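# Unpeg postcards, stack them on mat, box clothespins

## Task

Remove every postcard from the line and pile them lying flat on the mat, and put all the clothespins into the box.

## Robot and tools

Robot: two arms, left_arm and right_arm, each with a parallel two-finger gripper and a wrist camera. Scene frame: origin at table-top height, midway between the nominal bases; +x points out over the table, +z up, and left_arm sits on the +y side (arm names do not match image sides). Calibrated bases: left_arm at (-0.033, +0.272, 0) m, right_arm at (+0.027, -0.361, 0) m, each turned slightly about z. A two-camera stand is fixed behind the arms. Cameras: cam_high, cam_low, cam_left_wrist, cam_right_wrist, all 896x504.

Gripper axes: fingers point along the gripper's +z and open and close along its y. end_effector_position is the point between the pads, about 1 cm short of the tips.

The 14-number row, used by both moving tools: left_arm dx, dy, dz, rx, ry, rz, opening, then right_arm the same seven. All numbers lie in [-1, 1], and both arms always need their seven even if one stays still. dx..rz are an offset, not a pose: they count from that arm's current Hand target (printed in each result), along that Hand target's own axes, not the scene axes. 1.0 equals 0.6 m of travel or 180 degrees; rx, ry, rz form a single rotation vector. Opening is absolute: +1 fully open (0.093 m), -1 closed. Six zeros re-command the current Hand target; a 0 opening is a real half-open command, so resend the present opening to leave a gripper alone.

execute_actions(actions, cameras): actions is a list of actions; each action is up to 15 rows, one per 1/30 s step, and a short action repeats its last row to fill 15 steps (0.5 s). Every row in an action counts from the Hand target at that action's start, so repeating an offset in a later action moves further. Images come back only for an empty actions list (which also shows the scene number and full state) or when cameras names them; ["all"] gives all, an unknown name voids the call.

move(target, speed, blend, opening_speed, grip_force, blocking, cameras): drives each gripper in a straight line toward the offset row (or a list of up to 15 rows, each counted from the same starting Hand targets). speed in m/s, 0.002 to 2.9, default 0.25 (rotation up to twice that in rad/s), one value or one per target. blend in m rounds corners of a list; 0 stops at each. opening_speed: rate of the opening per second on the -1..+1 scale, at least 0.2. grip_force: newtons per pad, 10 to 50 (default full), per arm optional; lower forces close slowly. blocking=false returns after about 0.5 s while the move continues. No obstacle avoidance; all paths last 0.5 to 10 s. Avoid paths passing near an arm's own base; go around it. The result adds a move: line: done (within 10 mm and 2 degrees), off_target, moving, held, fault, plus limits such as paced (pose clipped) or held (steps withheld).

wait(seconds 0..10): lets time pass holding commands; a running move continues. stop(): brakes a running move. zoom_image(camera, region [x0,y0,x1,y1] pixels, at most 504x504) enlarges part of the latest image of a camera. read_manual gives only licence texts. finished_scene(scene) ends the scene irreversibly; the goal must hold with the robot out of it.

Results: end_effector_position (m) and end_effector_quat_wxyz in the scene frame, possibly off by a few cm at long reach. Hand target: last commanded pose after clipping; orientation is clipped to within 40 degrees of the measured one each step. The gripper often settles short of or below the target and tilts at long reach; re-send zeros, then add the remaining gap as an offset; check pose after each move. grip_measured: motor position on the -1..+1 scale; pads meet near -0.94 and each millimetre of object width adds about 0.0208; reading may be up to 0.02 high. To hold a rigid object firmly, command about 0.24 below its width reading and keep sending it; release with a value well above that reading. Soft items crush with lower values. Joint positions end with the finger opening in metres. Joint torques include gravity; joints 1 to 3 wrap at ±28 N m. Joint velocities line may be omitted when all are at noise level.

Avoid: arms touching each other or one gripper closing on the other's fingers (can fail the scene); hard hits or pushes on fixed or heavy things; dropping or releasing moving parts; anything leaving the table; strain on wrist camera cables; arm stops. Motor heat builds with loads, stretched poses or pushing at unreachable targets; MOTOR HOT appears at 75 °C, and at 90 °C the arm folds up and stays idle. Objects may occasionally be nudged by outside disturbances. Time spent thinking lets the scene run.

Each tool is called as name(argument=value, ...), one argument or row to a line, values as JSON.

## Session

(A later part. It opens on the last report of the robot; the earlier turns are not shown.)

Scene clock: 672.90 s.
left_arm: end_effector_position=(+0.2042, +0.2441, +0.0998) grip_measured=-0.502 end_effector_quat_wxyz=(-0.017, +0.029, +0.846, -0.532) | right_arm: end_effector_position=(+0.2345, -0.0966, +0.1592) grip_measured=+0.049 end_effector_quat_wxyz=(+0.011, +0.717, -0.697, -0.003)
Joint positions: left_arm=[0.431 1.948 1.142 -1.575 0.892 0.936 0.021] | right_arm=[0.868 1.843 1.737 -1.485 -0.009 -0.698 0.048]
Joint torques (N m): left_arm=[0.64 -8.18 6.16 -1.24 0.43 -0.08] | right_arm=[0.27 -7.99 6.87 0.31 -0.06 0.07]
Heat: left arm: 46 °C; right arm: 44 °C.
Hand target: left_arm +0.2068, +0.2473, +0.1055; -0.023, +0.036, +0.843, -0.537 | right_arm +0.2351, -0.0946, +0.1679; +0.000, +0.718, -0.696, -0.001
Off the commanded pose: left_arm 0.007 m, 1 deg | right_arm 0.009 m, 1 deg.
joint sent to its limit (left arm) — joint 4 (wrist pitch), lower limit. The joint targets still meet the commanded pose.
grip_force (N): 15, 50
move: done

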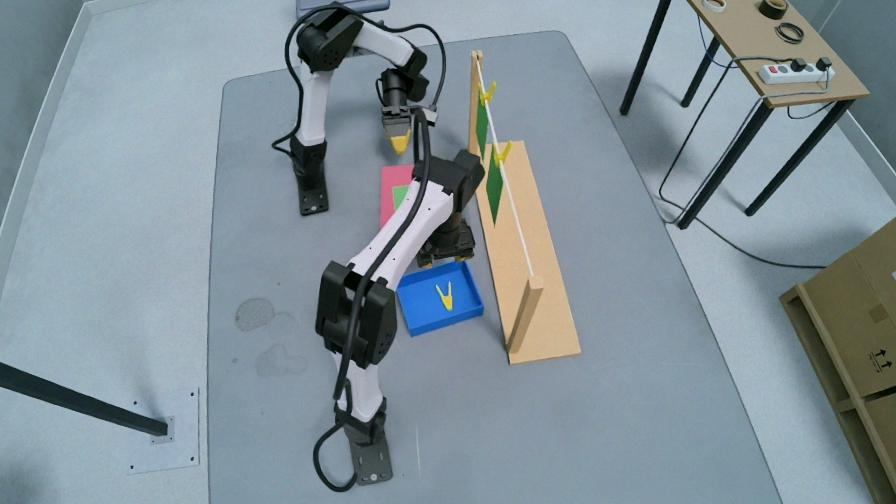

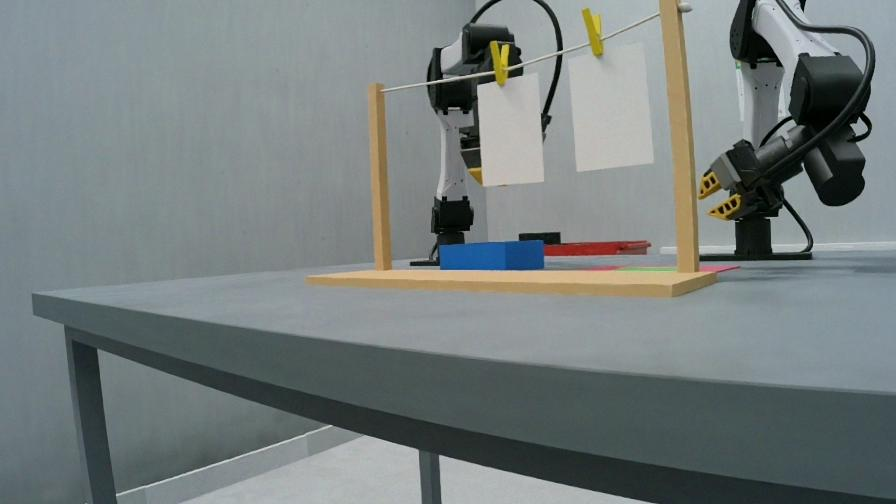

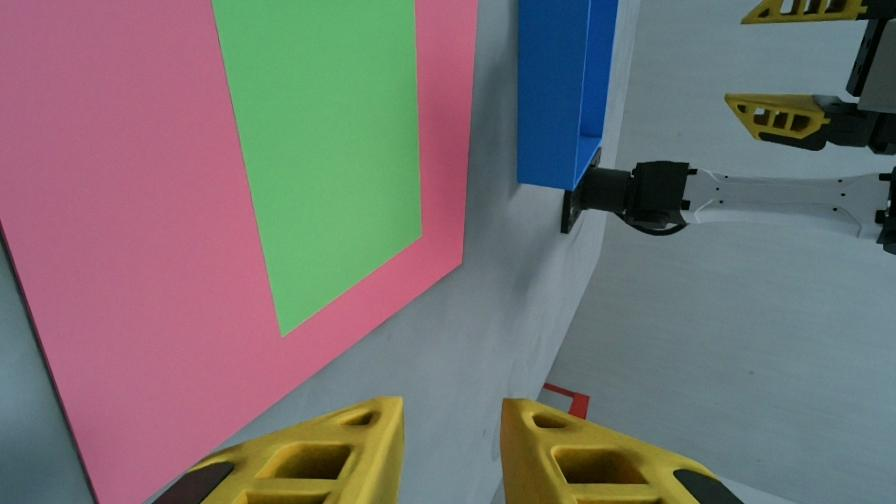

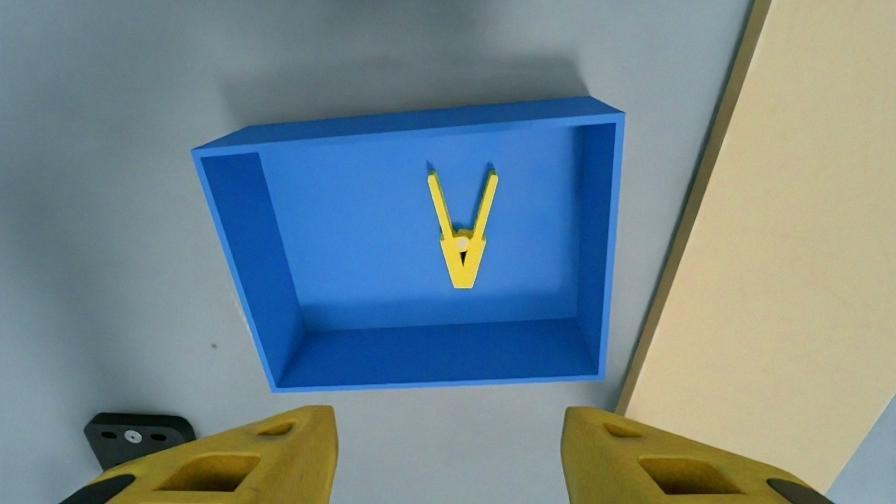

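move(
  target=[
    [-0.1392,-0.1938,0.1218,0.0127,-0.1997,0.4582,-0.1,0.1611,-0.0868,-0.4033,-0.0197,-0.4328,-0.0243,0.62],
  ],
  speed=0.2,
  grip_force=[50,50],
  cameras=["all"],
)

Scene clock: 720.27 s.
left_arm: end_effector_position=(+0.2805, +0.1264, +0.1837) grip_measured=-0.102 end_effector_quat_wxyz=(+0.570, +0.425, +0.566, -0.417) | right_arm: end_effector_position=(+0.2933, -0.1890, +0.3974) grip_measured=+0.619 end_effector_quat_wxyz=(-0.453, +0.536, -0.556, -0.446)
Joint positions: left_arm=[0.027 1.605 0.492 1.108 1.334 0.017 0.04] | right_arm=[-0.008 1.582 1.854 -1.583 -1.372 -1.295 0.075]
Joint torques (N m): left_arm=[0.12 -4.25 5.07 1.94 0.08 -0.14] | right_arm=[-0.69 -5.44 6.58 0.89 -1.1 -0.12]
Heat: left arm: 49 °C; right arm: 45 °C.
Hand target: left_arm +0.2802, +0.1251, +0.1801; +0.569, +0.420, +0.569, -0.420 | right_arm +0.2903, -0.1899, +0.4097; -0.417, +0.581, -0.515, -0.472
Off the commanded pose: left_arm 0.004 m, 1 deg | right_arm 0.013 m, 9 deg.
joint sent to its limit (right arm) — joint 4 (wrist pitch), lower limit. The joint targets are off in orientation, not in position.
move: off_target (right_arm)

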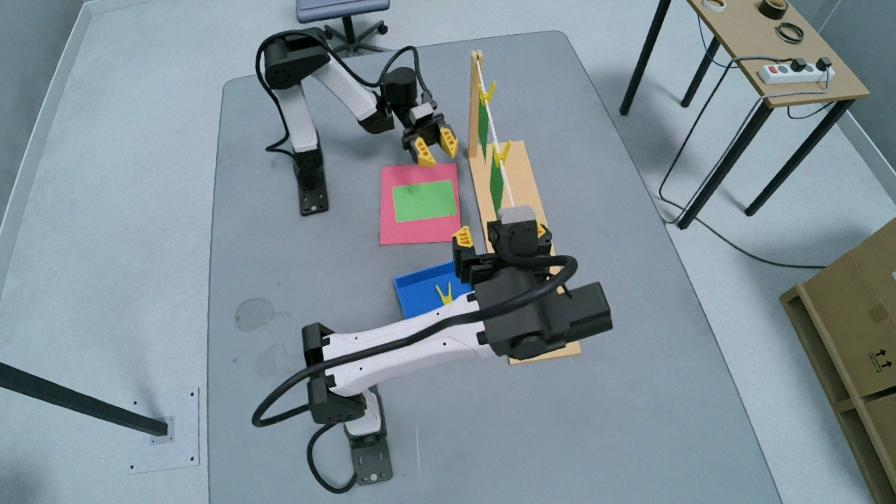

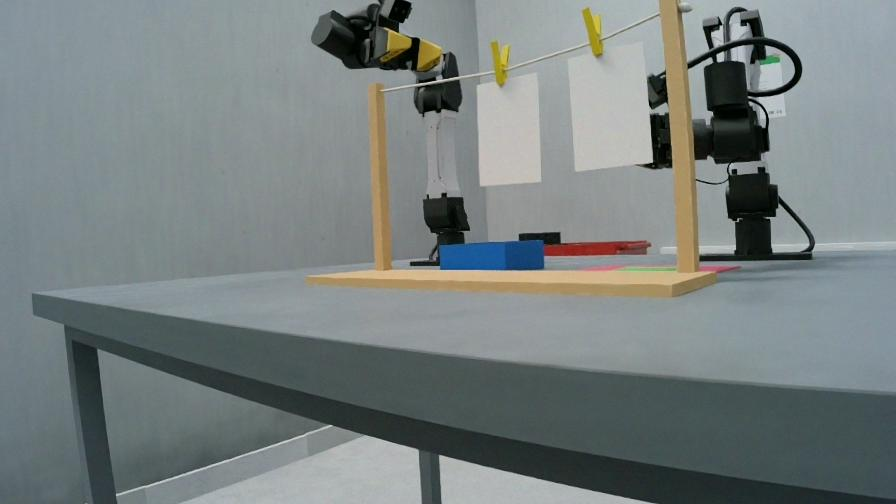

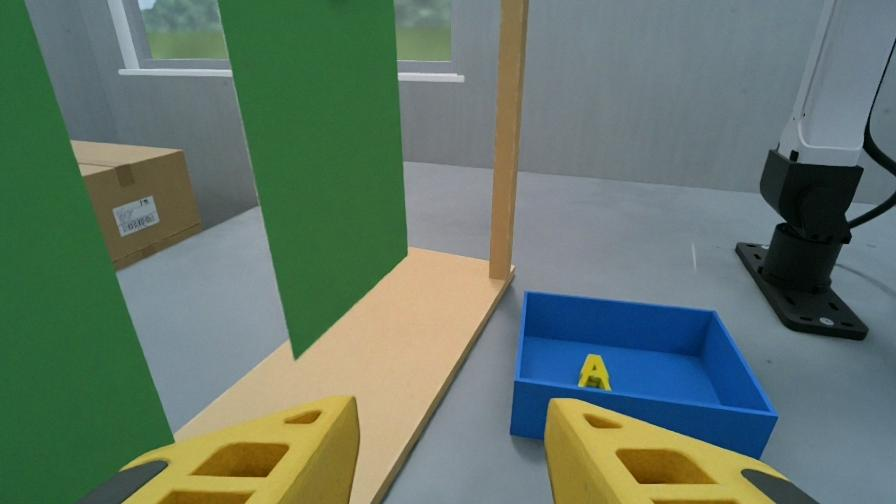

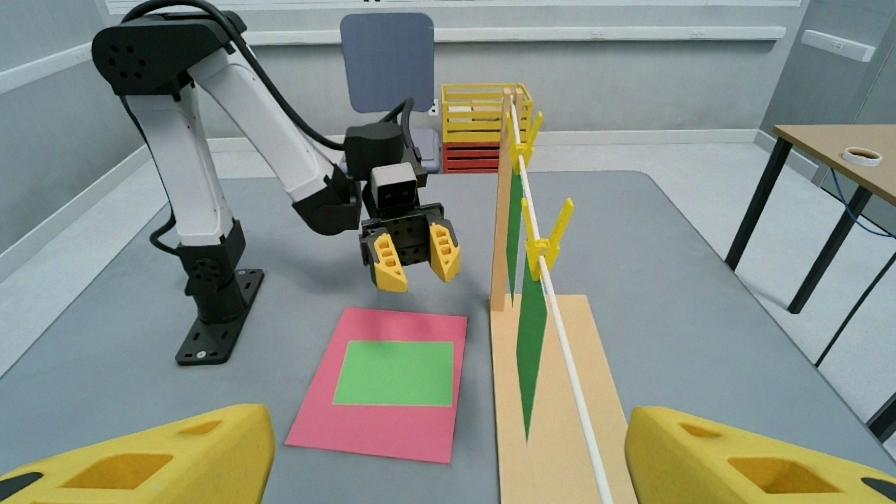

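move(
  target=[-0.0033,0.1068,0.0941,0,0,0,-0.1,0,0,0,0,0,0,0.62],
  speed=0.08,
  cameras=["all"],
)

Scene clock: 755.67 s.
left_arm: end_effector_position=(+0.3521, +0.0918, +0.1803) grip_measured=-0.102 end_effector_quat_wxyz=(+0.568, +0.423, +0.568, -0.421) | right_arm: end_effector_position=(+0.2933, -0.1890, +0.3974) grip_measured=+0.619 end_effector_quat_wxyz=(-0.453, +0.536, -0.556, -0.446)
Joint positions: left_arm=[-0.088 1.851 0.781 1.065 1.222 0.007 0.04] | right_arm=[-0.008 1.582 1.854 -1.583 -1.372 -1.295 0.075]
Joint torques (N m): left_arm=[-0.09 -6.45 8.21 1.82 0.05 -0.12] | right_arm=[-0.69 -5.45 6.6 0.89 -1.1 -0.12]
Heat: left arm: 47 °C; right arm: 42 °C.
Hand target: left_arm +0.3581, +0.0902, +0.1820; +0.569, +0.420, +0.569, -0.420 | right_arm +0.2903, -0.1899, +0.4097; -0.417, +0.581, -0.515, -0.472
Off the commanded pose: left_arm 0.007 m, 0 deg | right_arm 0.013 m, 9 deg.
joint sent to its limit (right arm) — joint 4 (wrist pitch), lower limit. The joint targets are off in orientation, not in position.
move: off_target (right_arm)

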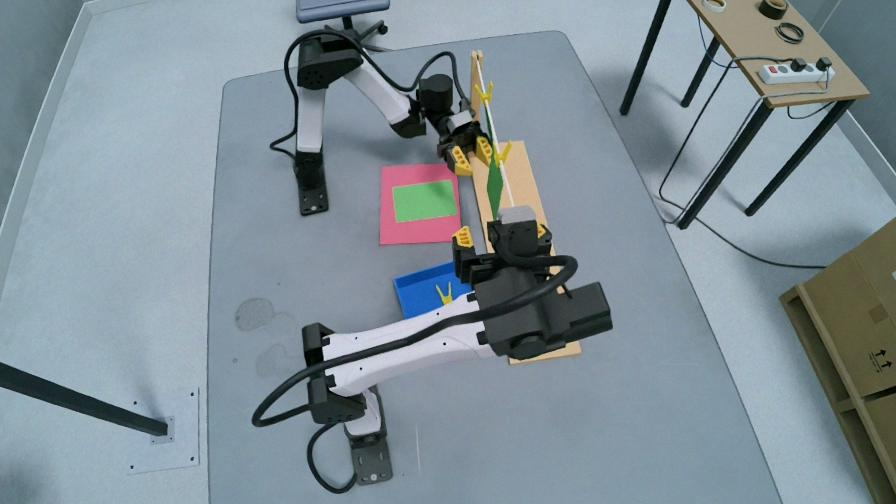

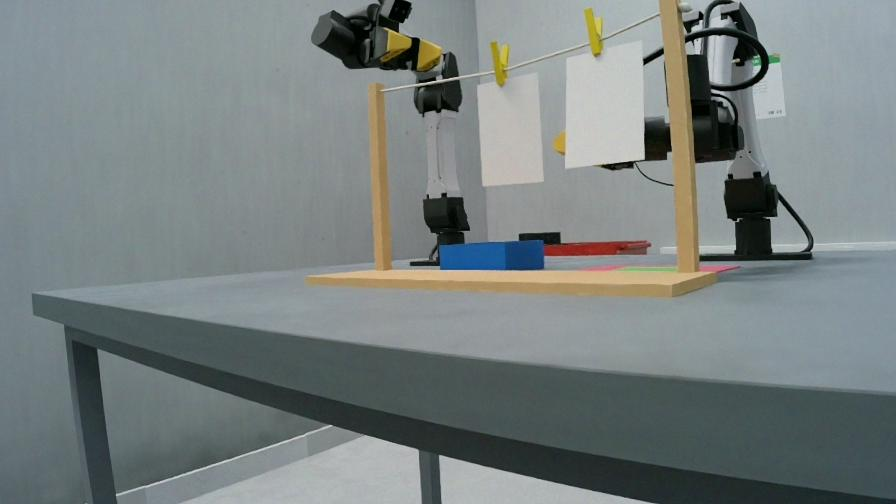

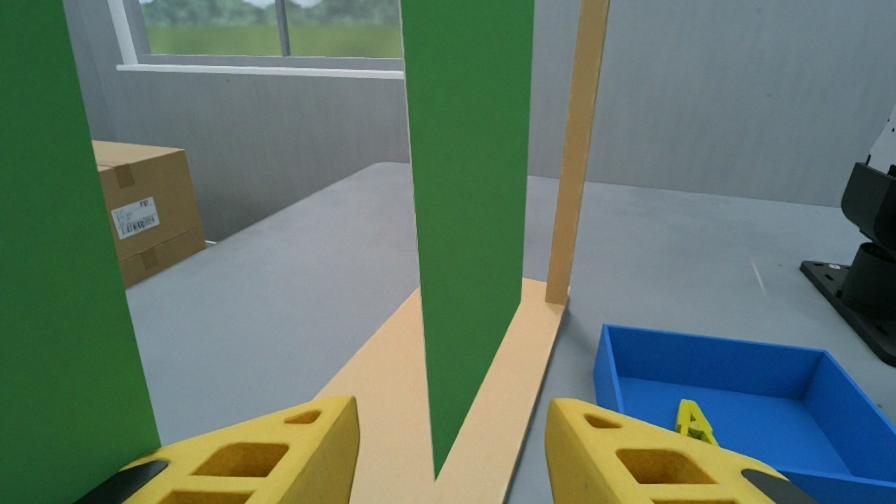

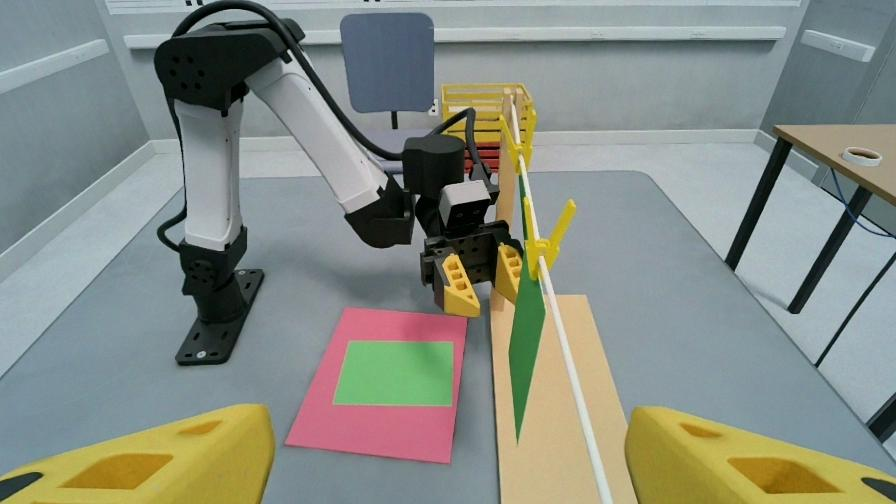

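move(
  target=[0,0.004,0.0665,0,0,0,-0.1,0,0,0,0,0,0,0.62],
  speed=0.05,
  cameras=["cam_low","cam_left_wrist","cam_right_wrist"],
)

Scene clock: 769.17 s.
left_arm: end_effector_position=(+0.3657, +0.0542, +0.1805) grip_measured=-0.102 end_effector_quat_wxyz=(+0.567, +0.424, +0.567, -0.421) | right_arm: end_effector_position=(+0.2933, -0.1890, +0.3974) grip_measured=+0.619 end_effector_quat_wxyz=(-0.453, +0.536, -0.556, -0.446)
Joint positions: left_arm=[-0.191 1.904 0.859 1.039 1.121 0.007 0.04] | right_arm=[-0.008 1.582 1.854 -1.583 -1.372 -1.295 0.075]
Joint torques (N m): left_arm=[0.24 -6.9 8.4 1.94 -0.04 -0.1] | right_arm=[-0.69 -5.45 6.6 0.89 -1.11 -0.12]
Heat: left arm: 47 °C; right arm: 42 °C.
Hand target: left_arm +0.3721, +0.0526, +0.1821; +0.569, +0.420, +0.569, -0.420 | right_arm +0.2903, -0.1899, +0.4097; -0.417, +0.581, -0.515, -0.472
Off the commanded pose: left_arm 0.007 m, 1 deg | right_arm 0.013 m, 9 deg.
joint sent to its limit (right arm) — joint 4 (wrist pitch), lower limit. The joint targets are off in orientation, not in position.
move: off_target (right_arm)
Images, in order (width x height): cam_low 896x504, cam_left_wrist 896x504, cam_right_wrist 896x504.

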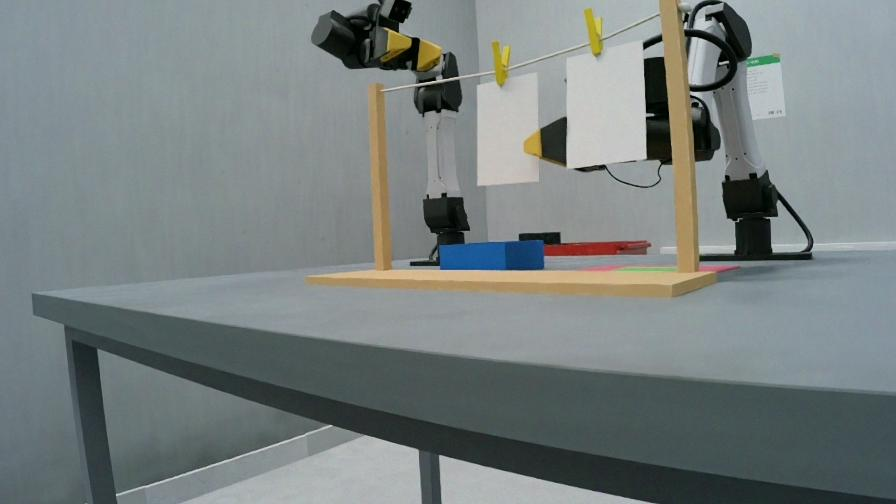

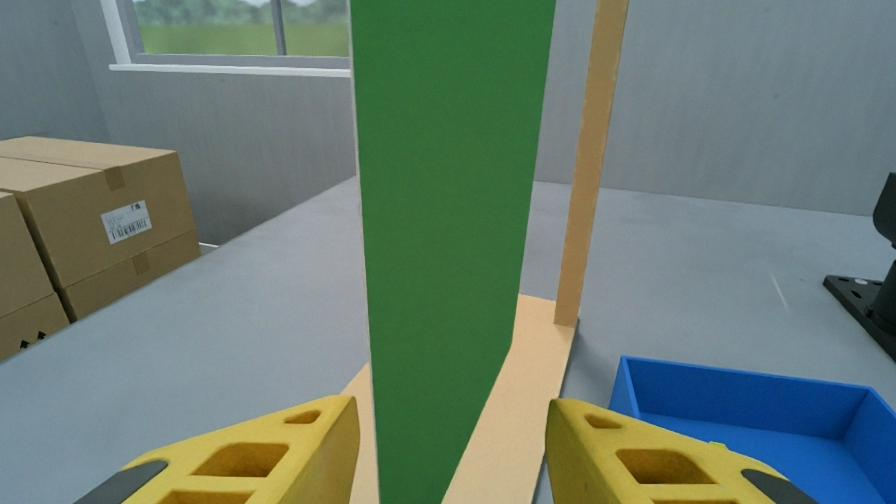

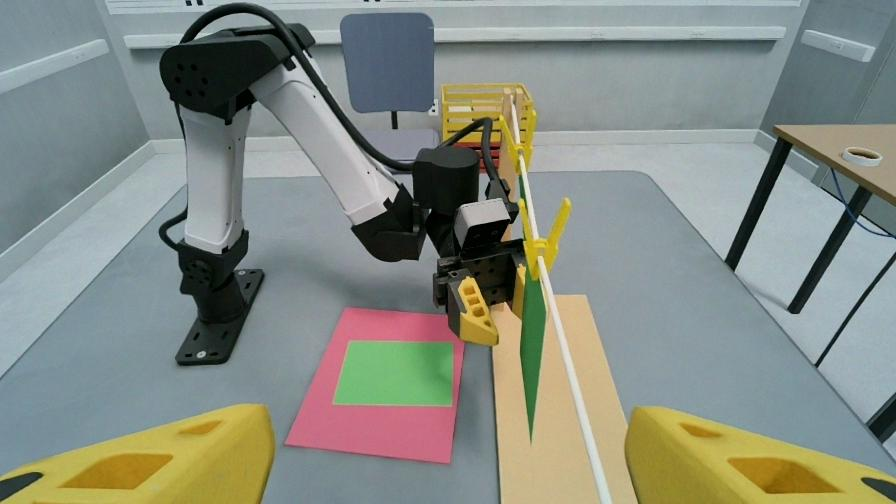

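move(
  target=[
    [0,0.015,0,0,0,0,-0.1,0,0,0,0,0,0,0.62],
    [0,0.015,0,0,0,0,-1,0,0,0,0,0,0,0.62],
  ],
  speed=0.05,
  grip_force=[15,50],
  cameras=["all"],
)

Scene clock: 783.83 s.
left_arm: end_effector_position=(+0.3744, +0.0540, +0.1804) grip_measured=-0.959 end_effector_quat_wxyz=(+0.567, +0.423, +0.568, -0.420) | right_arm: end_effector_position=(+0.2933, -0.1890, +0.3974) grip_measured=+0.619 end_effector_quat_wxyz=(-0.453, +0.536, -0.556, -0.446)
Joint positions: left_arm=[-0.189 1.928 0.895 1.027 1.12 0.007 0] | right_arm=[-0.008 1.582 1.854 -1.583 -1.372 -1.295 0.075]
Joint torques (N m): left_arm=[0.62 -6.86 8.62 1.9 0.1 -0.16] | right_arm=[-0.68 -5.45 6.58 0.89 -1.11 -0.12]
Heat: left arm: 48 °C; right arm: 42 °C.
Hand target: left_arm +0.3808, +0.0554, +0.1819; +0.569, +0.419, +0.569, -0.420 | right_arm +0.2903, -0.1899, +0.4097; -0.417, +0.581, -0.515, -0.472
Off the commanded pose: left_arm 0.007 m, 0 deg | right_arm 0.013 m, 9 deg.
joint sent to its limit (right arm) — joint 4 (wrist pitch), lower limit. The joint targets are off in orientation, not in position.
grip_force (N): 15, 50
move: off_target (right_arm)

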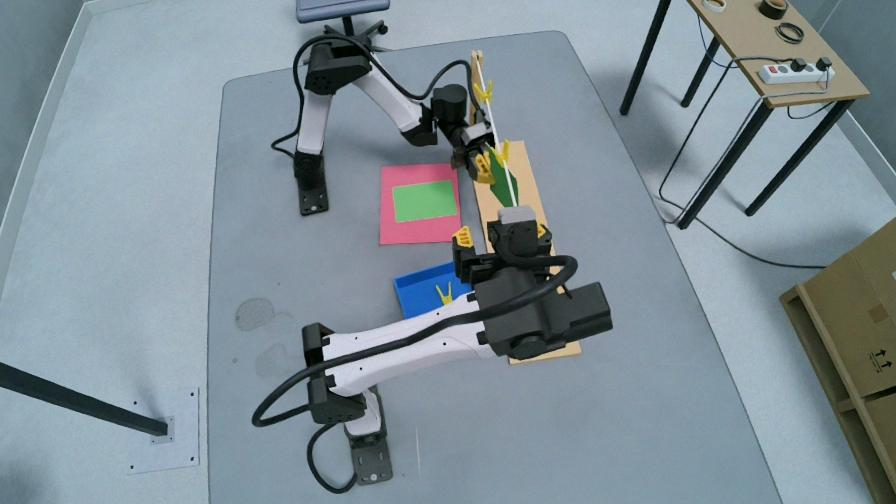

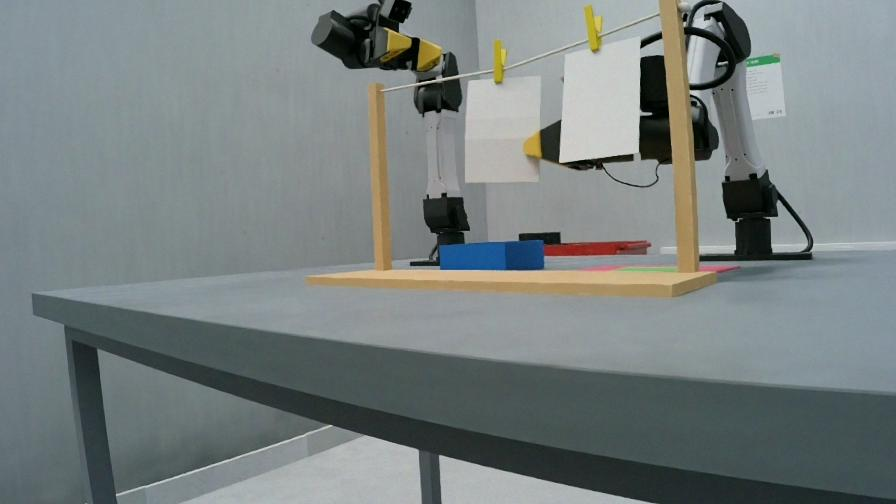

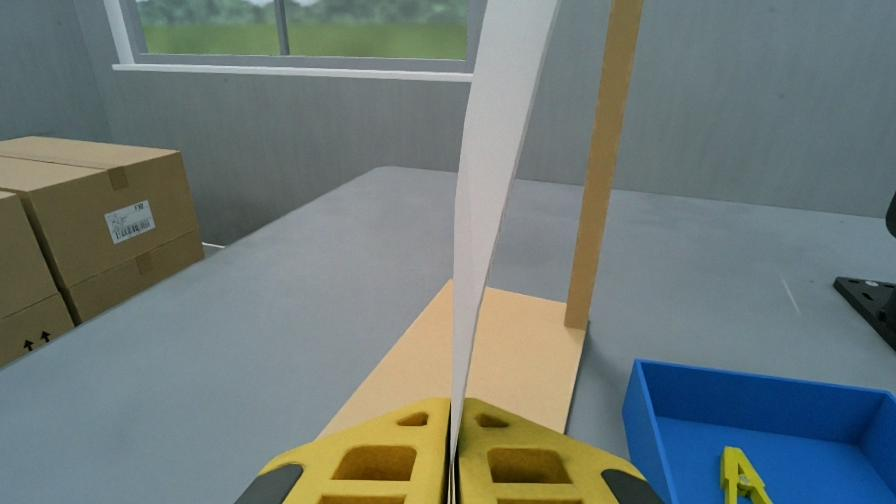

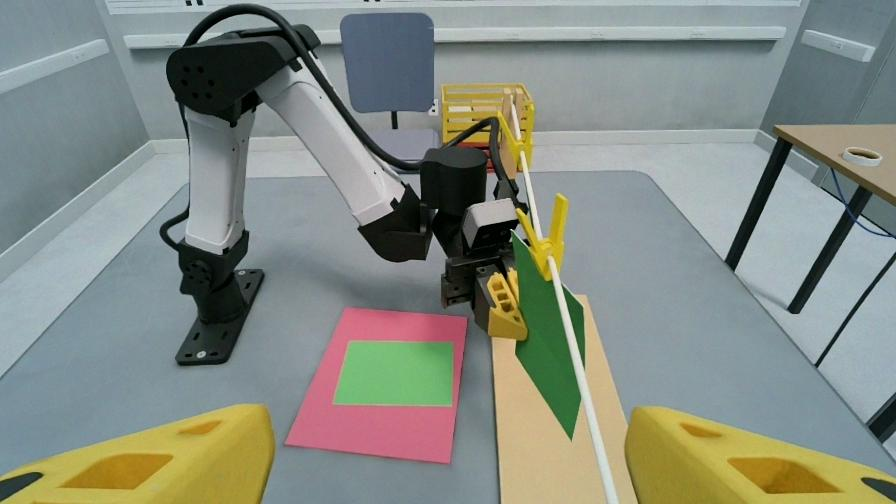

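move(
  target=[0,0,0,0,0,0,-1,0.0406,-0.1666,0.1833,-0.0543,0,-0.0116,0.62],
  speed=0.15,
  cameras=["cam_low","cam_right_wrist"],
)

Scene clock: 813.63 s.
left_arm: end_effector_position=(+0.3744, +0.0540, +0.1804) grip_measured=-0.967 end_effector_quat_wxyz=(+0.567, +0.423, +0.568, -0.420) | right_arm: end_effector_position=(+0.3780, -0.0764, +0.3576) grip_measured=+0.619 end_effector_quat_wxyz=(-0.387, +0.606, -0.479, -0.504)
Joint positions: left_arm=[-0.189 1.928 0.895 1.027 1.12 0.007 0] | right_arm=[0.274 2.192 2.505 -1.582 -1.368 -1.249 0.075]
Joint torques (N m): left_arm=[0.72 -7.21 8.9 1.86 0.18 -0.13] | right_arm=[-0.1 -9.24 6.46 0.95 -0.83 -0.07]
Heat: left arm: 51 °C; right arm: 42 °C.
Hand target: left_arm +0.3807, +0.0554, +0.1819; +0.569, +0.419, +0.569, -0.420 | right_arm +0.3770, -0.0760, +0.3630; -0.375, +0.624, -0.462, -0.506
Off the commanded pose: left_arm 0.007 m, 0 deg | right_arm 0.005 m, 3 deg.
joint sent to its limit (right arm) — joint 4 (wrist pitch), lower limit. The joint targets are off in orientation, not in position.
grip_force (N): 15, 50
move: off_target (right_arm)
Images, in order (width x height): cam_low 896x504, cam_right_wrist 896x504.

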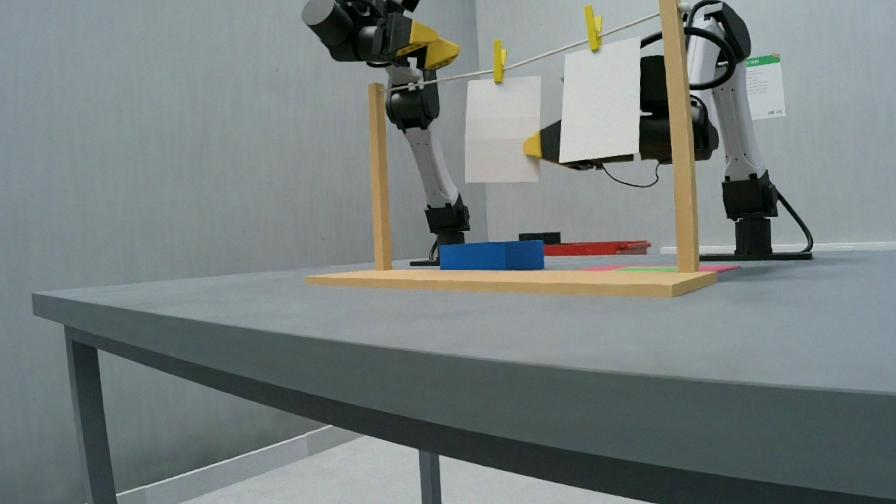

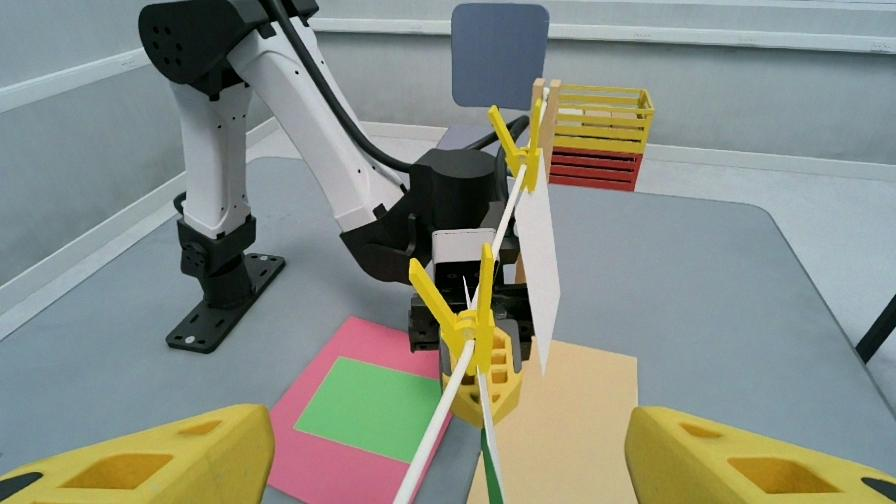

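move(
  target=[0,0,0,0,0,0,-1,0.002,-0.0052,0.079,0,0,0,0.62],
  speed=0.08,
  cameras=["cam_right_wrist"],
)

Scene clock: 839.93 s.
left_arm: end_effector_position=(+0.3744, +0.0540, +0.1804) grip_measured=-0.967 end_effector_quat_wxyz=(+0.567, +0.423, +0.568, -0.420) | right_arm: end_effector_position=(+0.3725, -0.0293, +0.3391) grip_measured=+0.619 end_effector_quat_wxyz=(-0.357, +0.616, -0.475, -0.517)
Joint positions: left_arm=[-0.189 1.928 0.895 1.027 1.12 0.007 0] | right_arm=[0.383 2.192 2.415 -1.332 -1.334 -1.046 0.075]
Joint torques (N m): left_arm=[0.68 -7.2 8.75 1.87 0.14 -0.14] | right_arm=[-0.06 -12.66 4.12 1.51 -0.7 -0.07]
Heat: left arm: 52 °C; right arm: 44 °C.
Hand target: left_arm +0.3807, +0.0554, +0.1819; +0.569, +0.419, +0.569, -0.420 | right_arm +0.3664, -0.0309, +0.3521; -0.375, +0.624, -0.462, -0.506
Off the commanded pose: left_arm 0.007 m, 0 deg | right_arm 0.014 m, 3 deg.
grip_force (N): 15, 50
move: off_target (right_arm)
Images, in order (width x height): cam_right_wrist 896x504.

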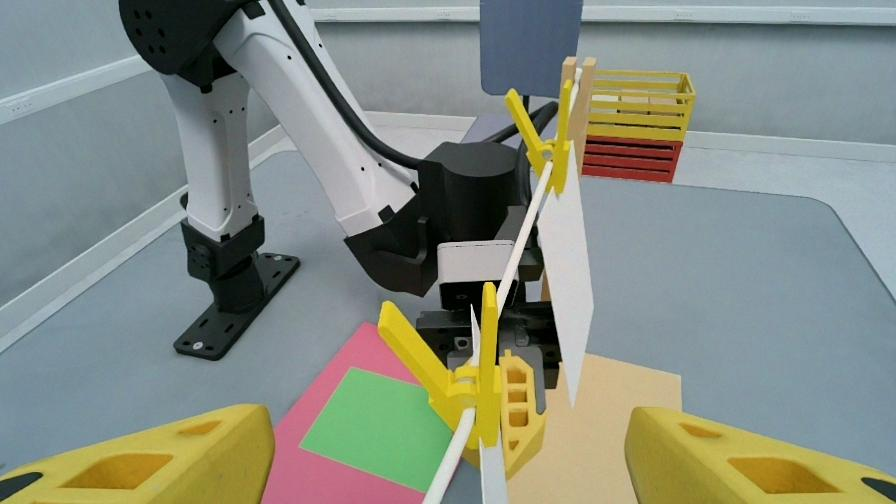

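move(
  target=[0,0,0,0,0,0,-1,-0.018,0.0042,0.0608,0,0,0,0.62],
  speed=0.06,
  cameras=["cam_right_wrist","cam_low"],
)

Scene clock: 860.87 s.
left_arm: end_effector_position=(+0.3744, +0.0540, +0.1804) grip_measured=-0.967 end_effector_quat_wxyz=(+0.567, +0.423, +0.568, -0.420) | right_arm: end_effector_position=(+0.3592, +0.0063, +0.3415) grip_measured=+0.619 end_effector_quat_wxyz=(-0.356, +0.617, -0.476, -0.516)
Joint positions: left_arm=[-0.189 1.928 0.895 1.027 1.12 0.007 0] | right_arm=[0.47 2.094 2.223 -0.976 -1.281 -0.775 0.075]
Joint torques (N m): left_arm=[0.84 -6.97 8.55 1.93 0.12 -0.13] | right_arm=[0.06 -12.46 4.53 1.93 -0.57 -0.05]
Motor temperatures (°C): left_arm=[31 45 53 50 29 29 31] | right_arm=[32 49 39 34 32 29 30]
Heat: left arm: 53 °C; right arm: 49 °C.
Hand target: left_arm +0.3807, +0.0554, +0.1819; +0.569, +0.419, +0.569, -0.420 | right_arm +0.3530, +0.0046, +0.3551; -0.375, +0.624, -0.462, -0.506
Off the commanded pose: left_arm 0.007 m, 0 deg | right_arm 0.015 m, 3 deg.
grip_force (N): 15, 50
move: off_target (right_arm)
Images, in order (width x height): cam_low 896x504, cam_right_wrist 896x504.

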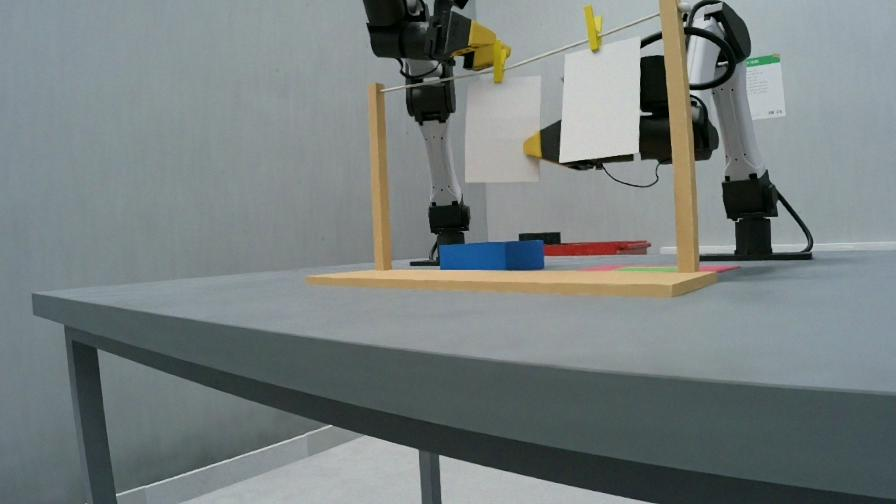

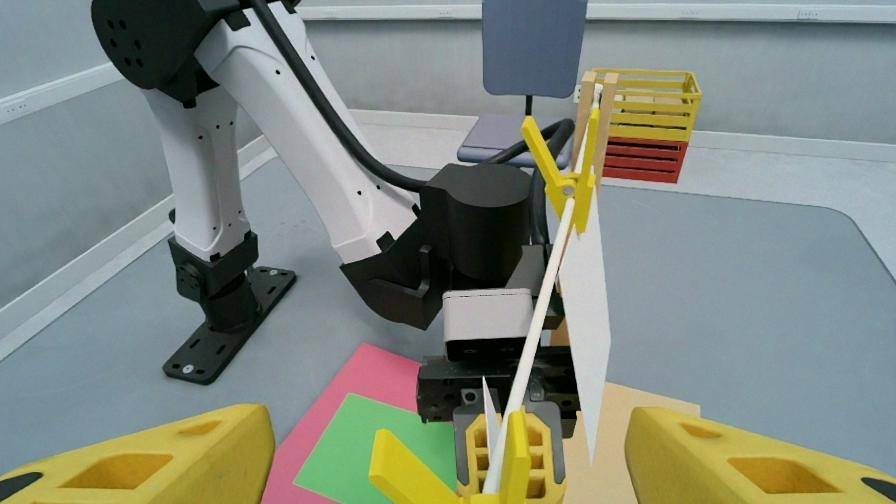

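move(
  target=[0,0,0,0,0,0,-1,0,0,0,0,0,0,-0.62],
  opening_speed=0.4,
  cameras=["cam_right_wrist","cam_low"],
)

Scene clock: 869.43 s.
left_arm: end_effector_position=(+0.3744, +0.0540, +0.1804) grip_measured=-0.967 end_effector_quat_wxyz=(+0.567, +0.422, +0.568, -0.420) | right_arm: end_effector_position=(+0.3592, +0.0063, +0.3436) grip_measured=-0.614 end_effector_quat_wxyz=(-0.359, +0.618, -0.474, -0.515)
Joint positions: left_arm=[-0.189 1.928 0.895 1.026 1.12 0.007 0] | right_arm=[0.47 2.091 2.223 -0.968 -1.281 -0.77 0.016]
Joint torques (N m): left_arm=[0.73 -7.04 8.65 1.94 0.14 -0.18] | right_arm=[0.08 -12.26 4.26 1.91 -0.56 -0.06]
Heat: left arm: 53 °C; right arm: 53 °C.
Hand target: left_arm +0.3808, +0.0554, +0.1820; +0.569, +0.420, +0.569, -0.420 | right_arm +0.3530, +0.0046, +0.3550; -0.374, +0.624, -0.462, -0.506
Off the commanded pose: left_arm 0.007 m, 0 deg | right_arm 0.013 m, 3 deg.
grip_force (N): 15, 50
move: off_target (right_arm)
Images, in order (width x height): cam_low 896x504, cam_right_wrist 896x504.

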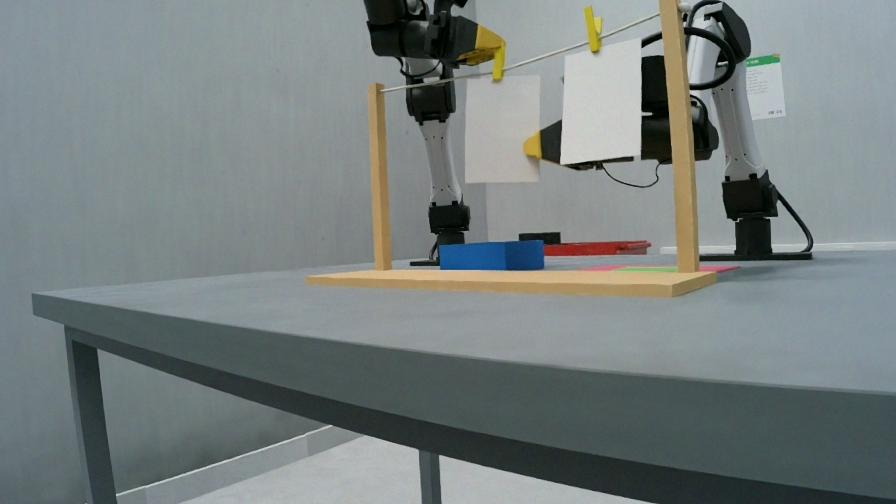

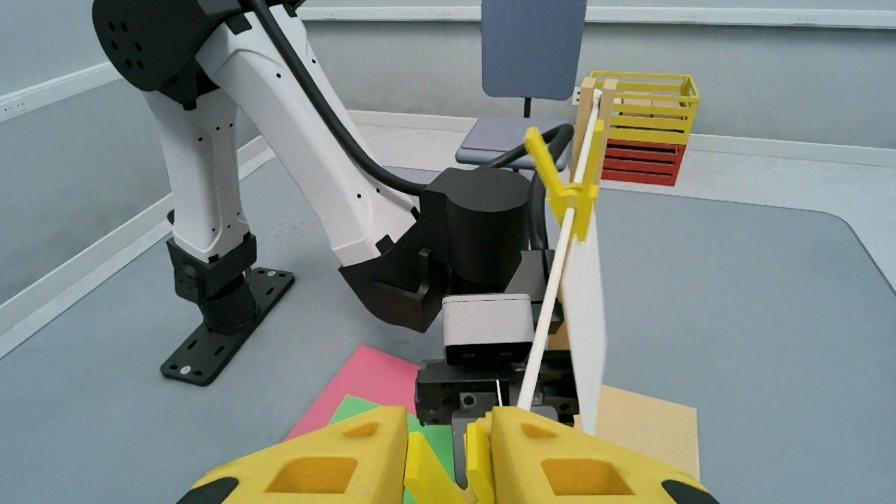

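move(
  target=[0.045,0,0,0,0,0,-1,0,0,0,0,0,0,-0.62],
  speed=0.05,
  cameras=["cam_right_wrist","cam_low","cam_left_wrist"],
)

zoom_image(
  camera="cam_low",
  region=[430, 20, 560, 110],
)

Scene clock: 877.23 s.
left_arm: end_effector_position=(+0.3790, +0.0533, +0.1583) grip_measured=-0.967 end_effector_quat_wxyz=(+0.569, +0.423, +0.567, -0.420) | right_arm: end_effector_position=(+0.3592, +0.0063, +0.3437) grip_measured=-0.614 end_effector_quat_wxyz=(-0.360, +0.618, -0.474, -0.514)
Joint positions: left_arm=[-0.189 2.011 0.895 1.114 1.12 0.007 0] | right_arm=[0.47 2.091 2.223 -0.967 -1.281 -0.77 0.016]
Joint torques (N m): left_arm=[0.66 -7.38 6.09 2.12 0.07 -0.07] | right_arm=[0.08 -12.26 4.26 1.92 -0.57 -0.05]
Heat: left arm: 53 °C; right arm: 53 °C.
Hand target: left_arm +0.3807, +0.0554, +0.1550; +0.569, +0.420, +0.569, -0.420 | right_arm +0.3530, +0.0047, +0.3550; -0.375, +0.624, -0.462, -0.506
Off the commanded pose: left_arm 0.004 m, 1 deg | right_arm 0.013 m, 2 deg.
grip_force (N): 15, 50
move: off_target (right_arm)
Images, in order (width x height): cam_low 896x504, cam_left_wrist 896x504, cam_right_wrist 896x504.

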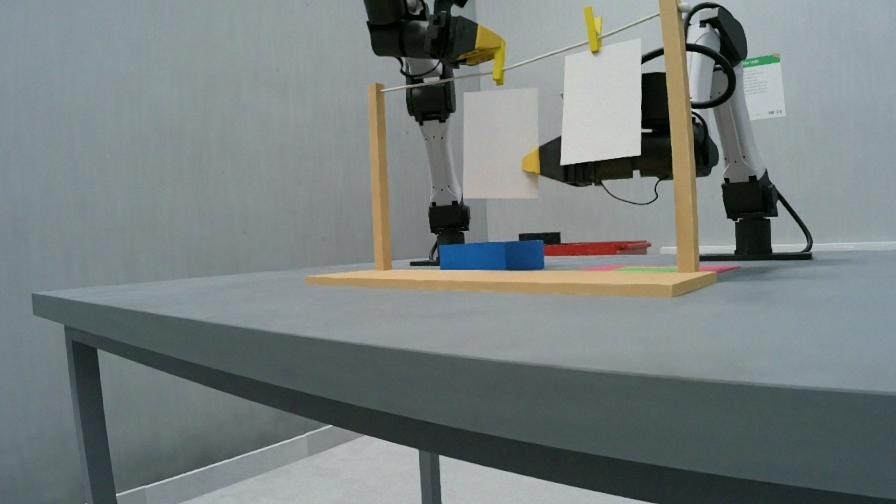

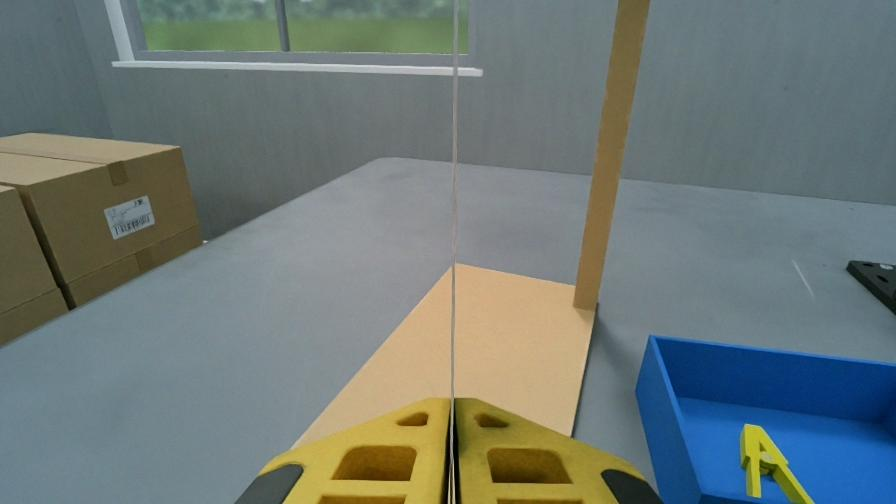

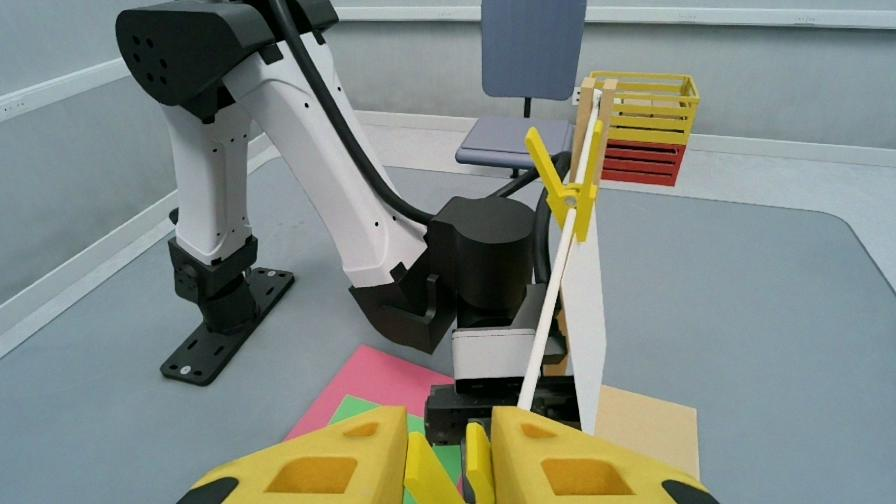

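Scaled by 3.877.

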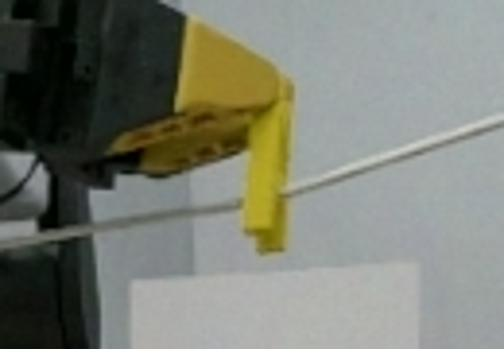

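move(
  target=[
    [0,-0.1912,-0.0588,0,0,0,-1,0,0,0,0,0,0,-0.62],
    [0,-0.1912,-0.0588,0,0,0,-1,-0.0684,0,-0.0146,0,0,0,-0.62],
  ],
  speed=[0.12,0.05],
  cameras=["cam_high","cam_right_wrist","cam_low"],
)

zoom_image(
  camera="cam_low",
  region=[430, 20, 560, 110],
)

Scene clock: 888.93 s.
left_arm: end_effector_position=(+0.2619, +0.0552, +0.1484) grip_measured=-0.967 end_effector_quat_wxyz=(+0.559, +0.420, +0.575, -0.424) | right_arm: end_effector_position=(+0.3530, +0.0028, +0.3948) grip_measured=-0.614 end_effector_quat_wxyz=(-0.368, +0.616, -0.471, -0.512)
Joint positions: left_arm=[-0.253 1.717 0.404 1.283 1.058 0.007 0] | right_arm=[0.47 2.194 2.608 -1.198 -1.278 -0.733 0.016]
Joint torques (N m): left_arm=[0.14 -6.65 4.4 2.19 0.09 -0.11] | right_arm=[0.08 -8.79 6.75 1.74 -0.56 -0.2]
Heat: left arm: 52 °C; right arm: 53 °C.
Hand target: left_arm +0.2607, +0.0552, +0.1551; +0.569, +0.420, +0.569, -0.420 | right_arm +0.3530, +0.0046, +0.3970; -0.375, +0.624, -0.462, -0.506
Off the commanded pose: left_arm 0.007 m, 1 deg | right_arm 0.003 m, 2 deg.
grip_force (N): 15, 50
move: done
Images, in order (width x height): cam_high 896x504, cam_low 896x504, cam_right_wrist 896x504.

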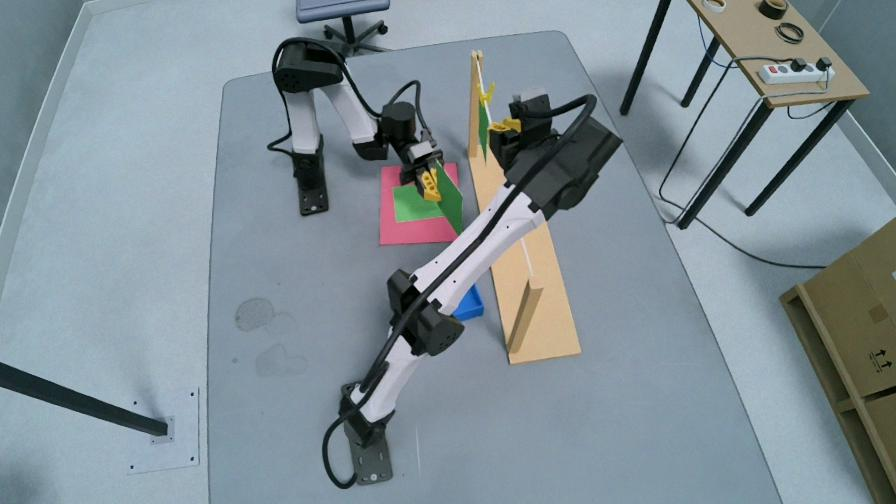

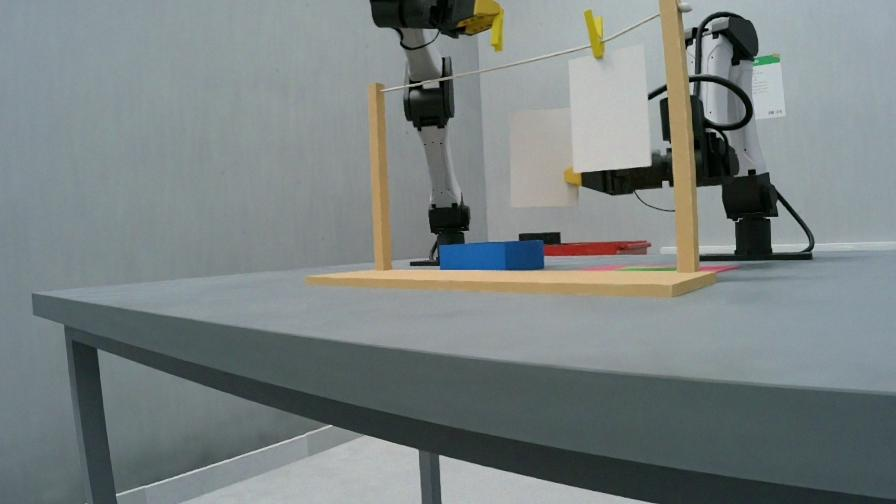

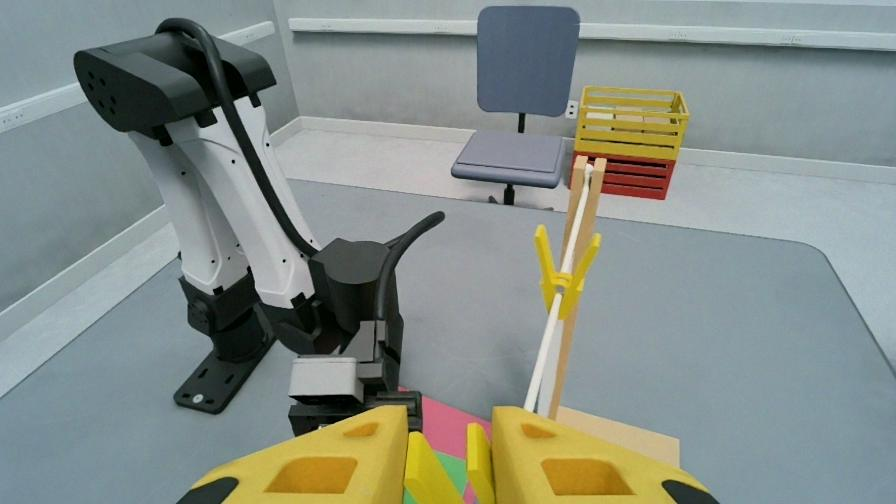

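Scaled by 3.877.

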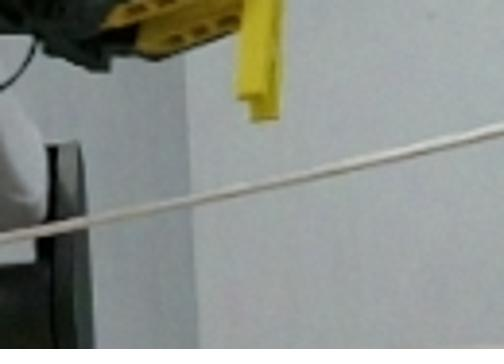

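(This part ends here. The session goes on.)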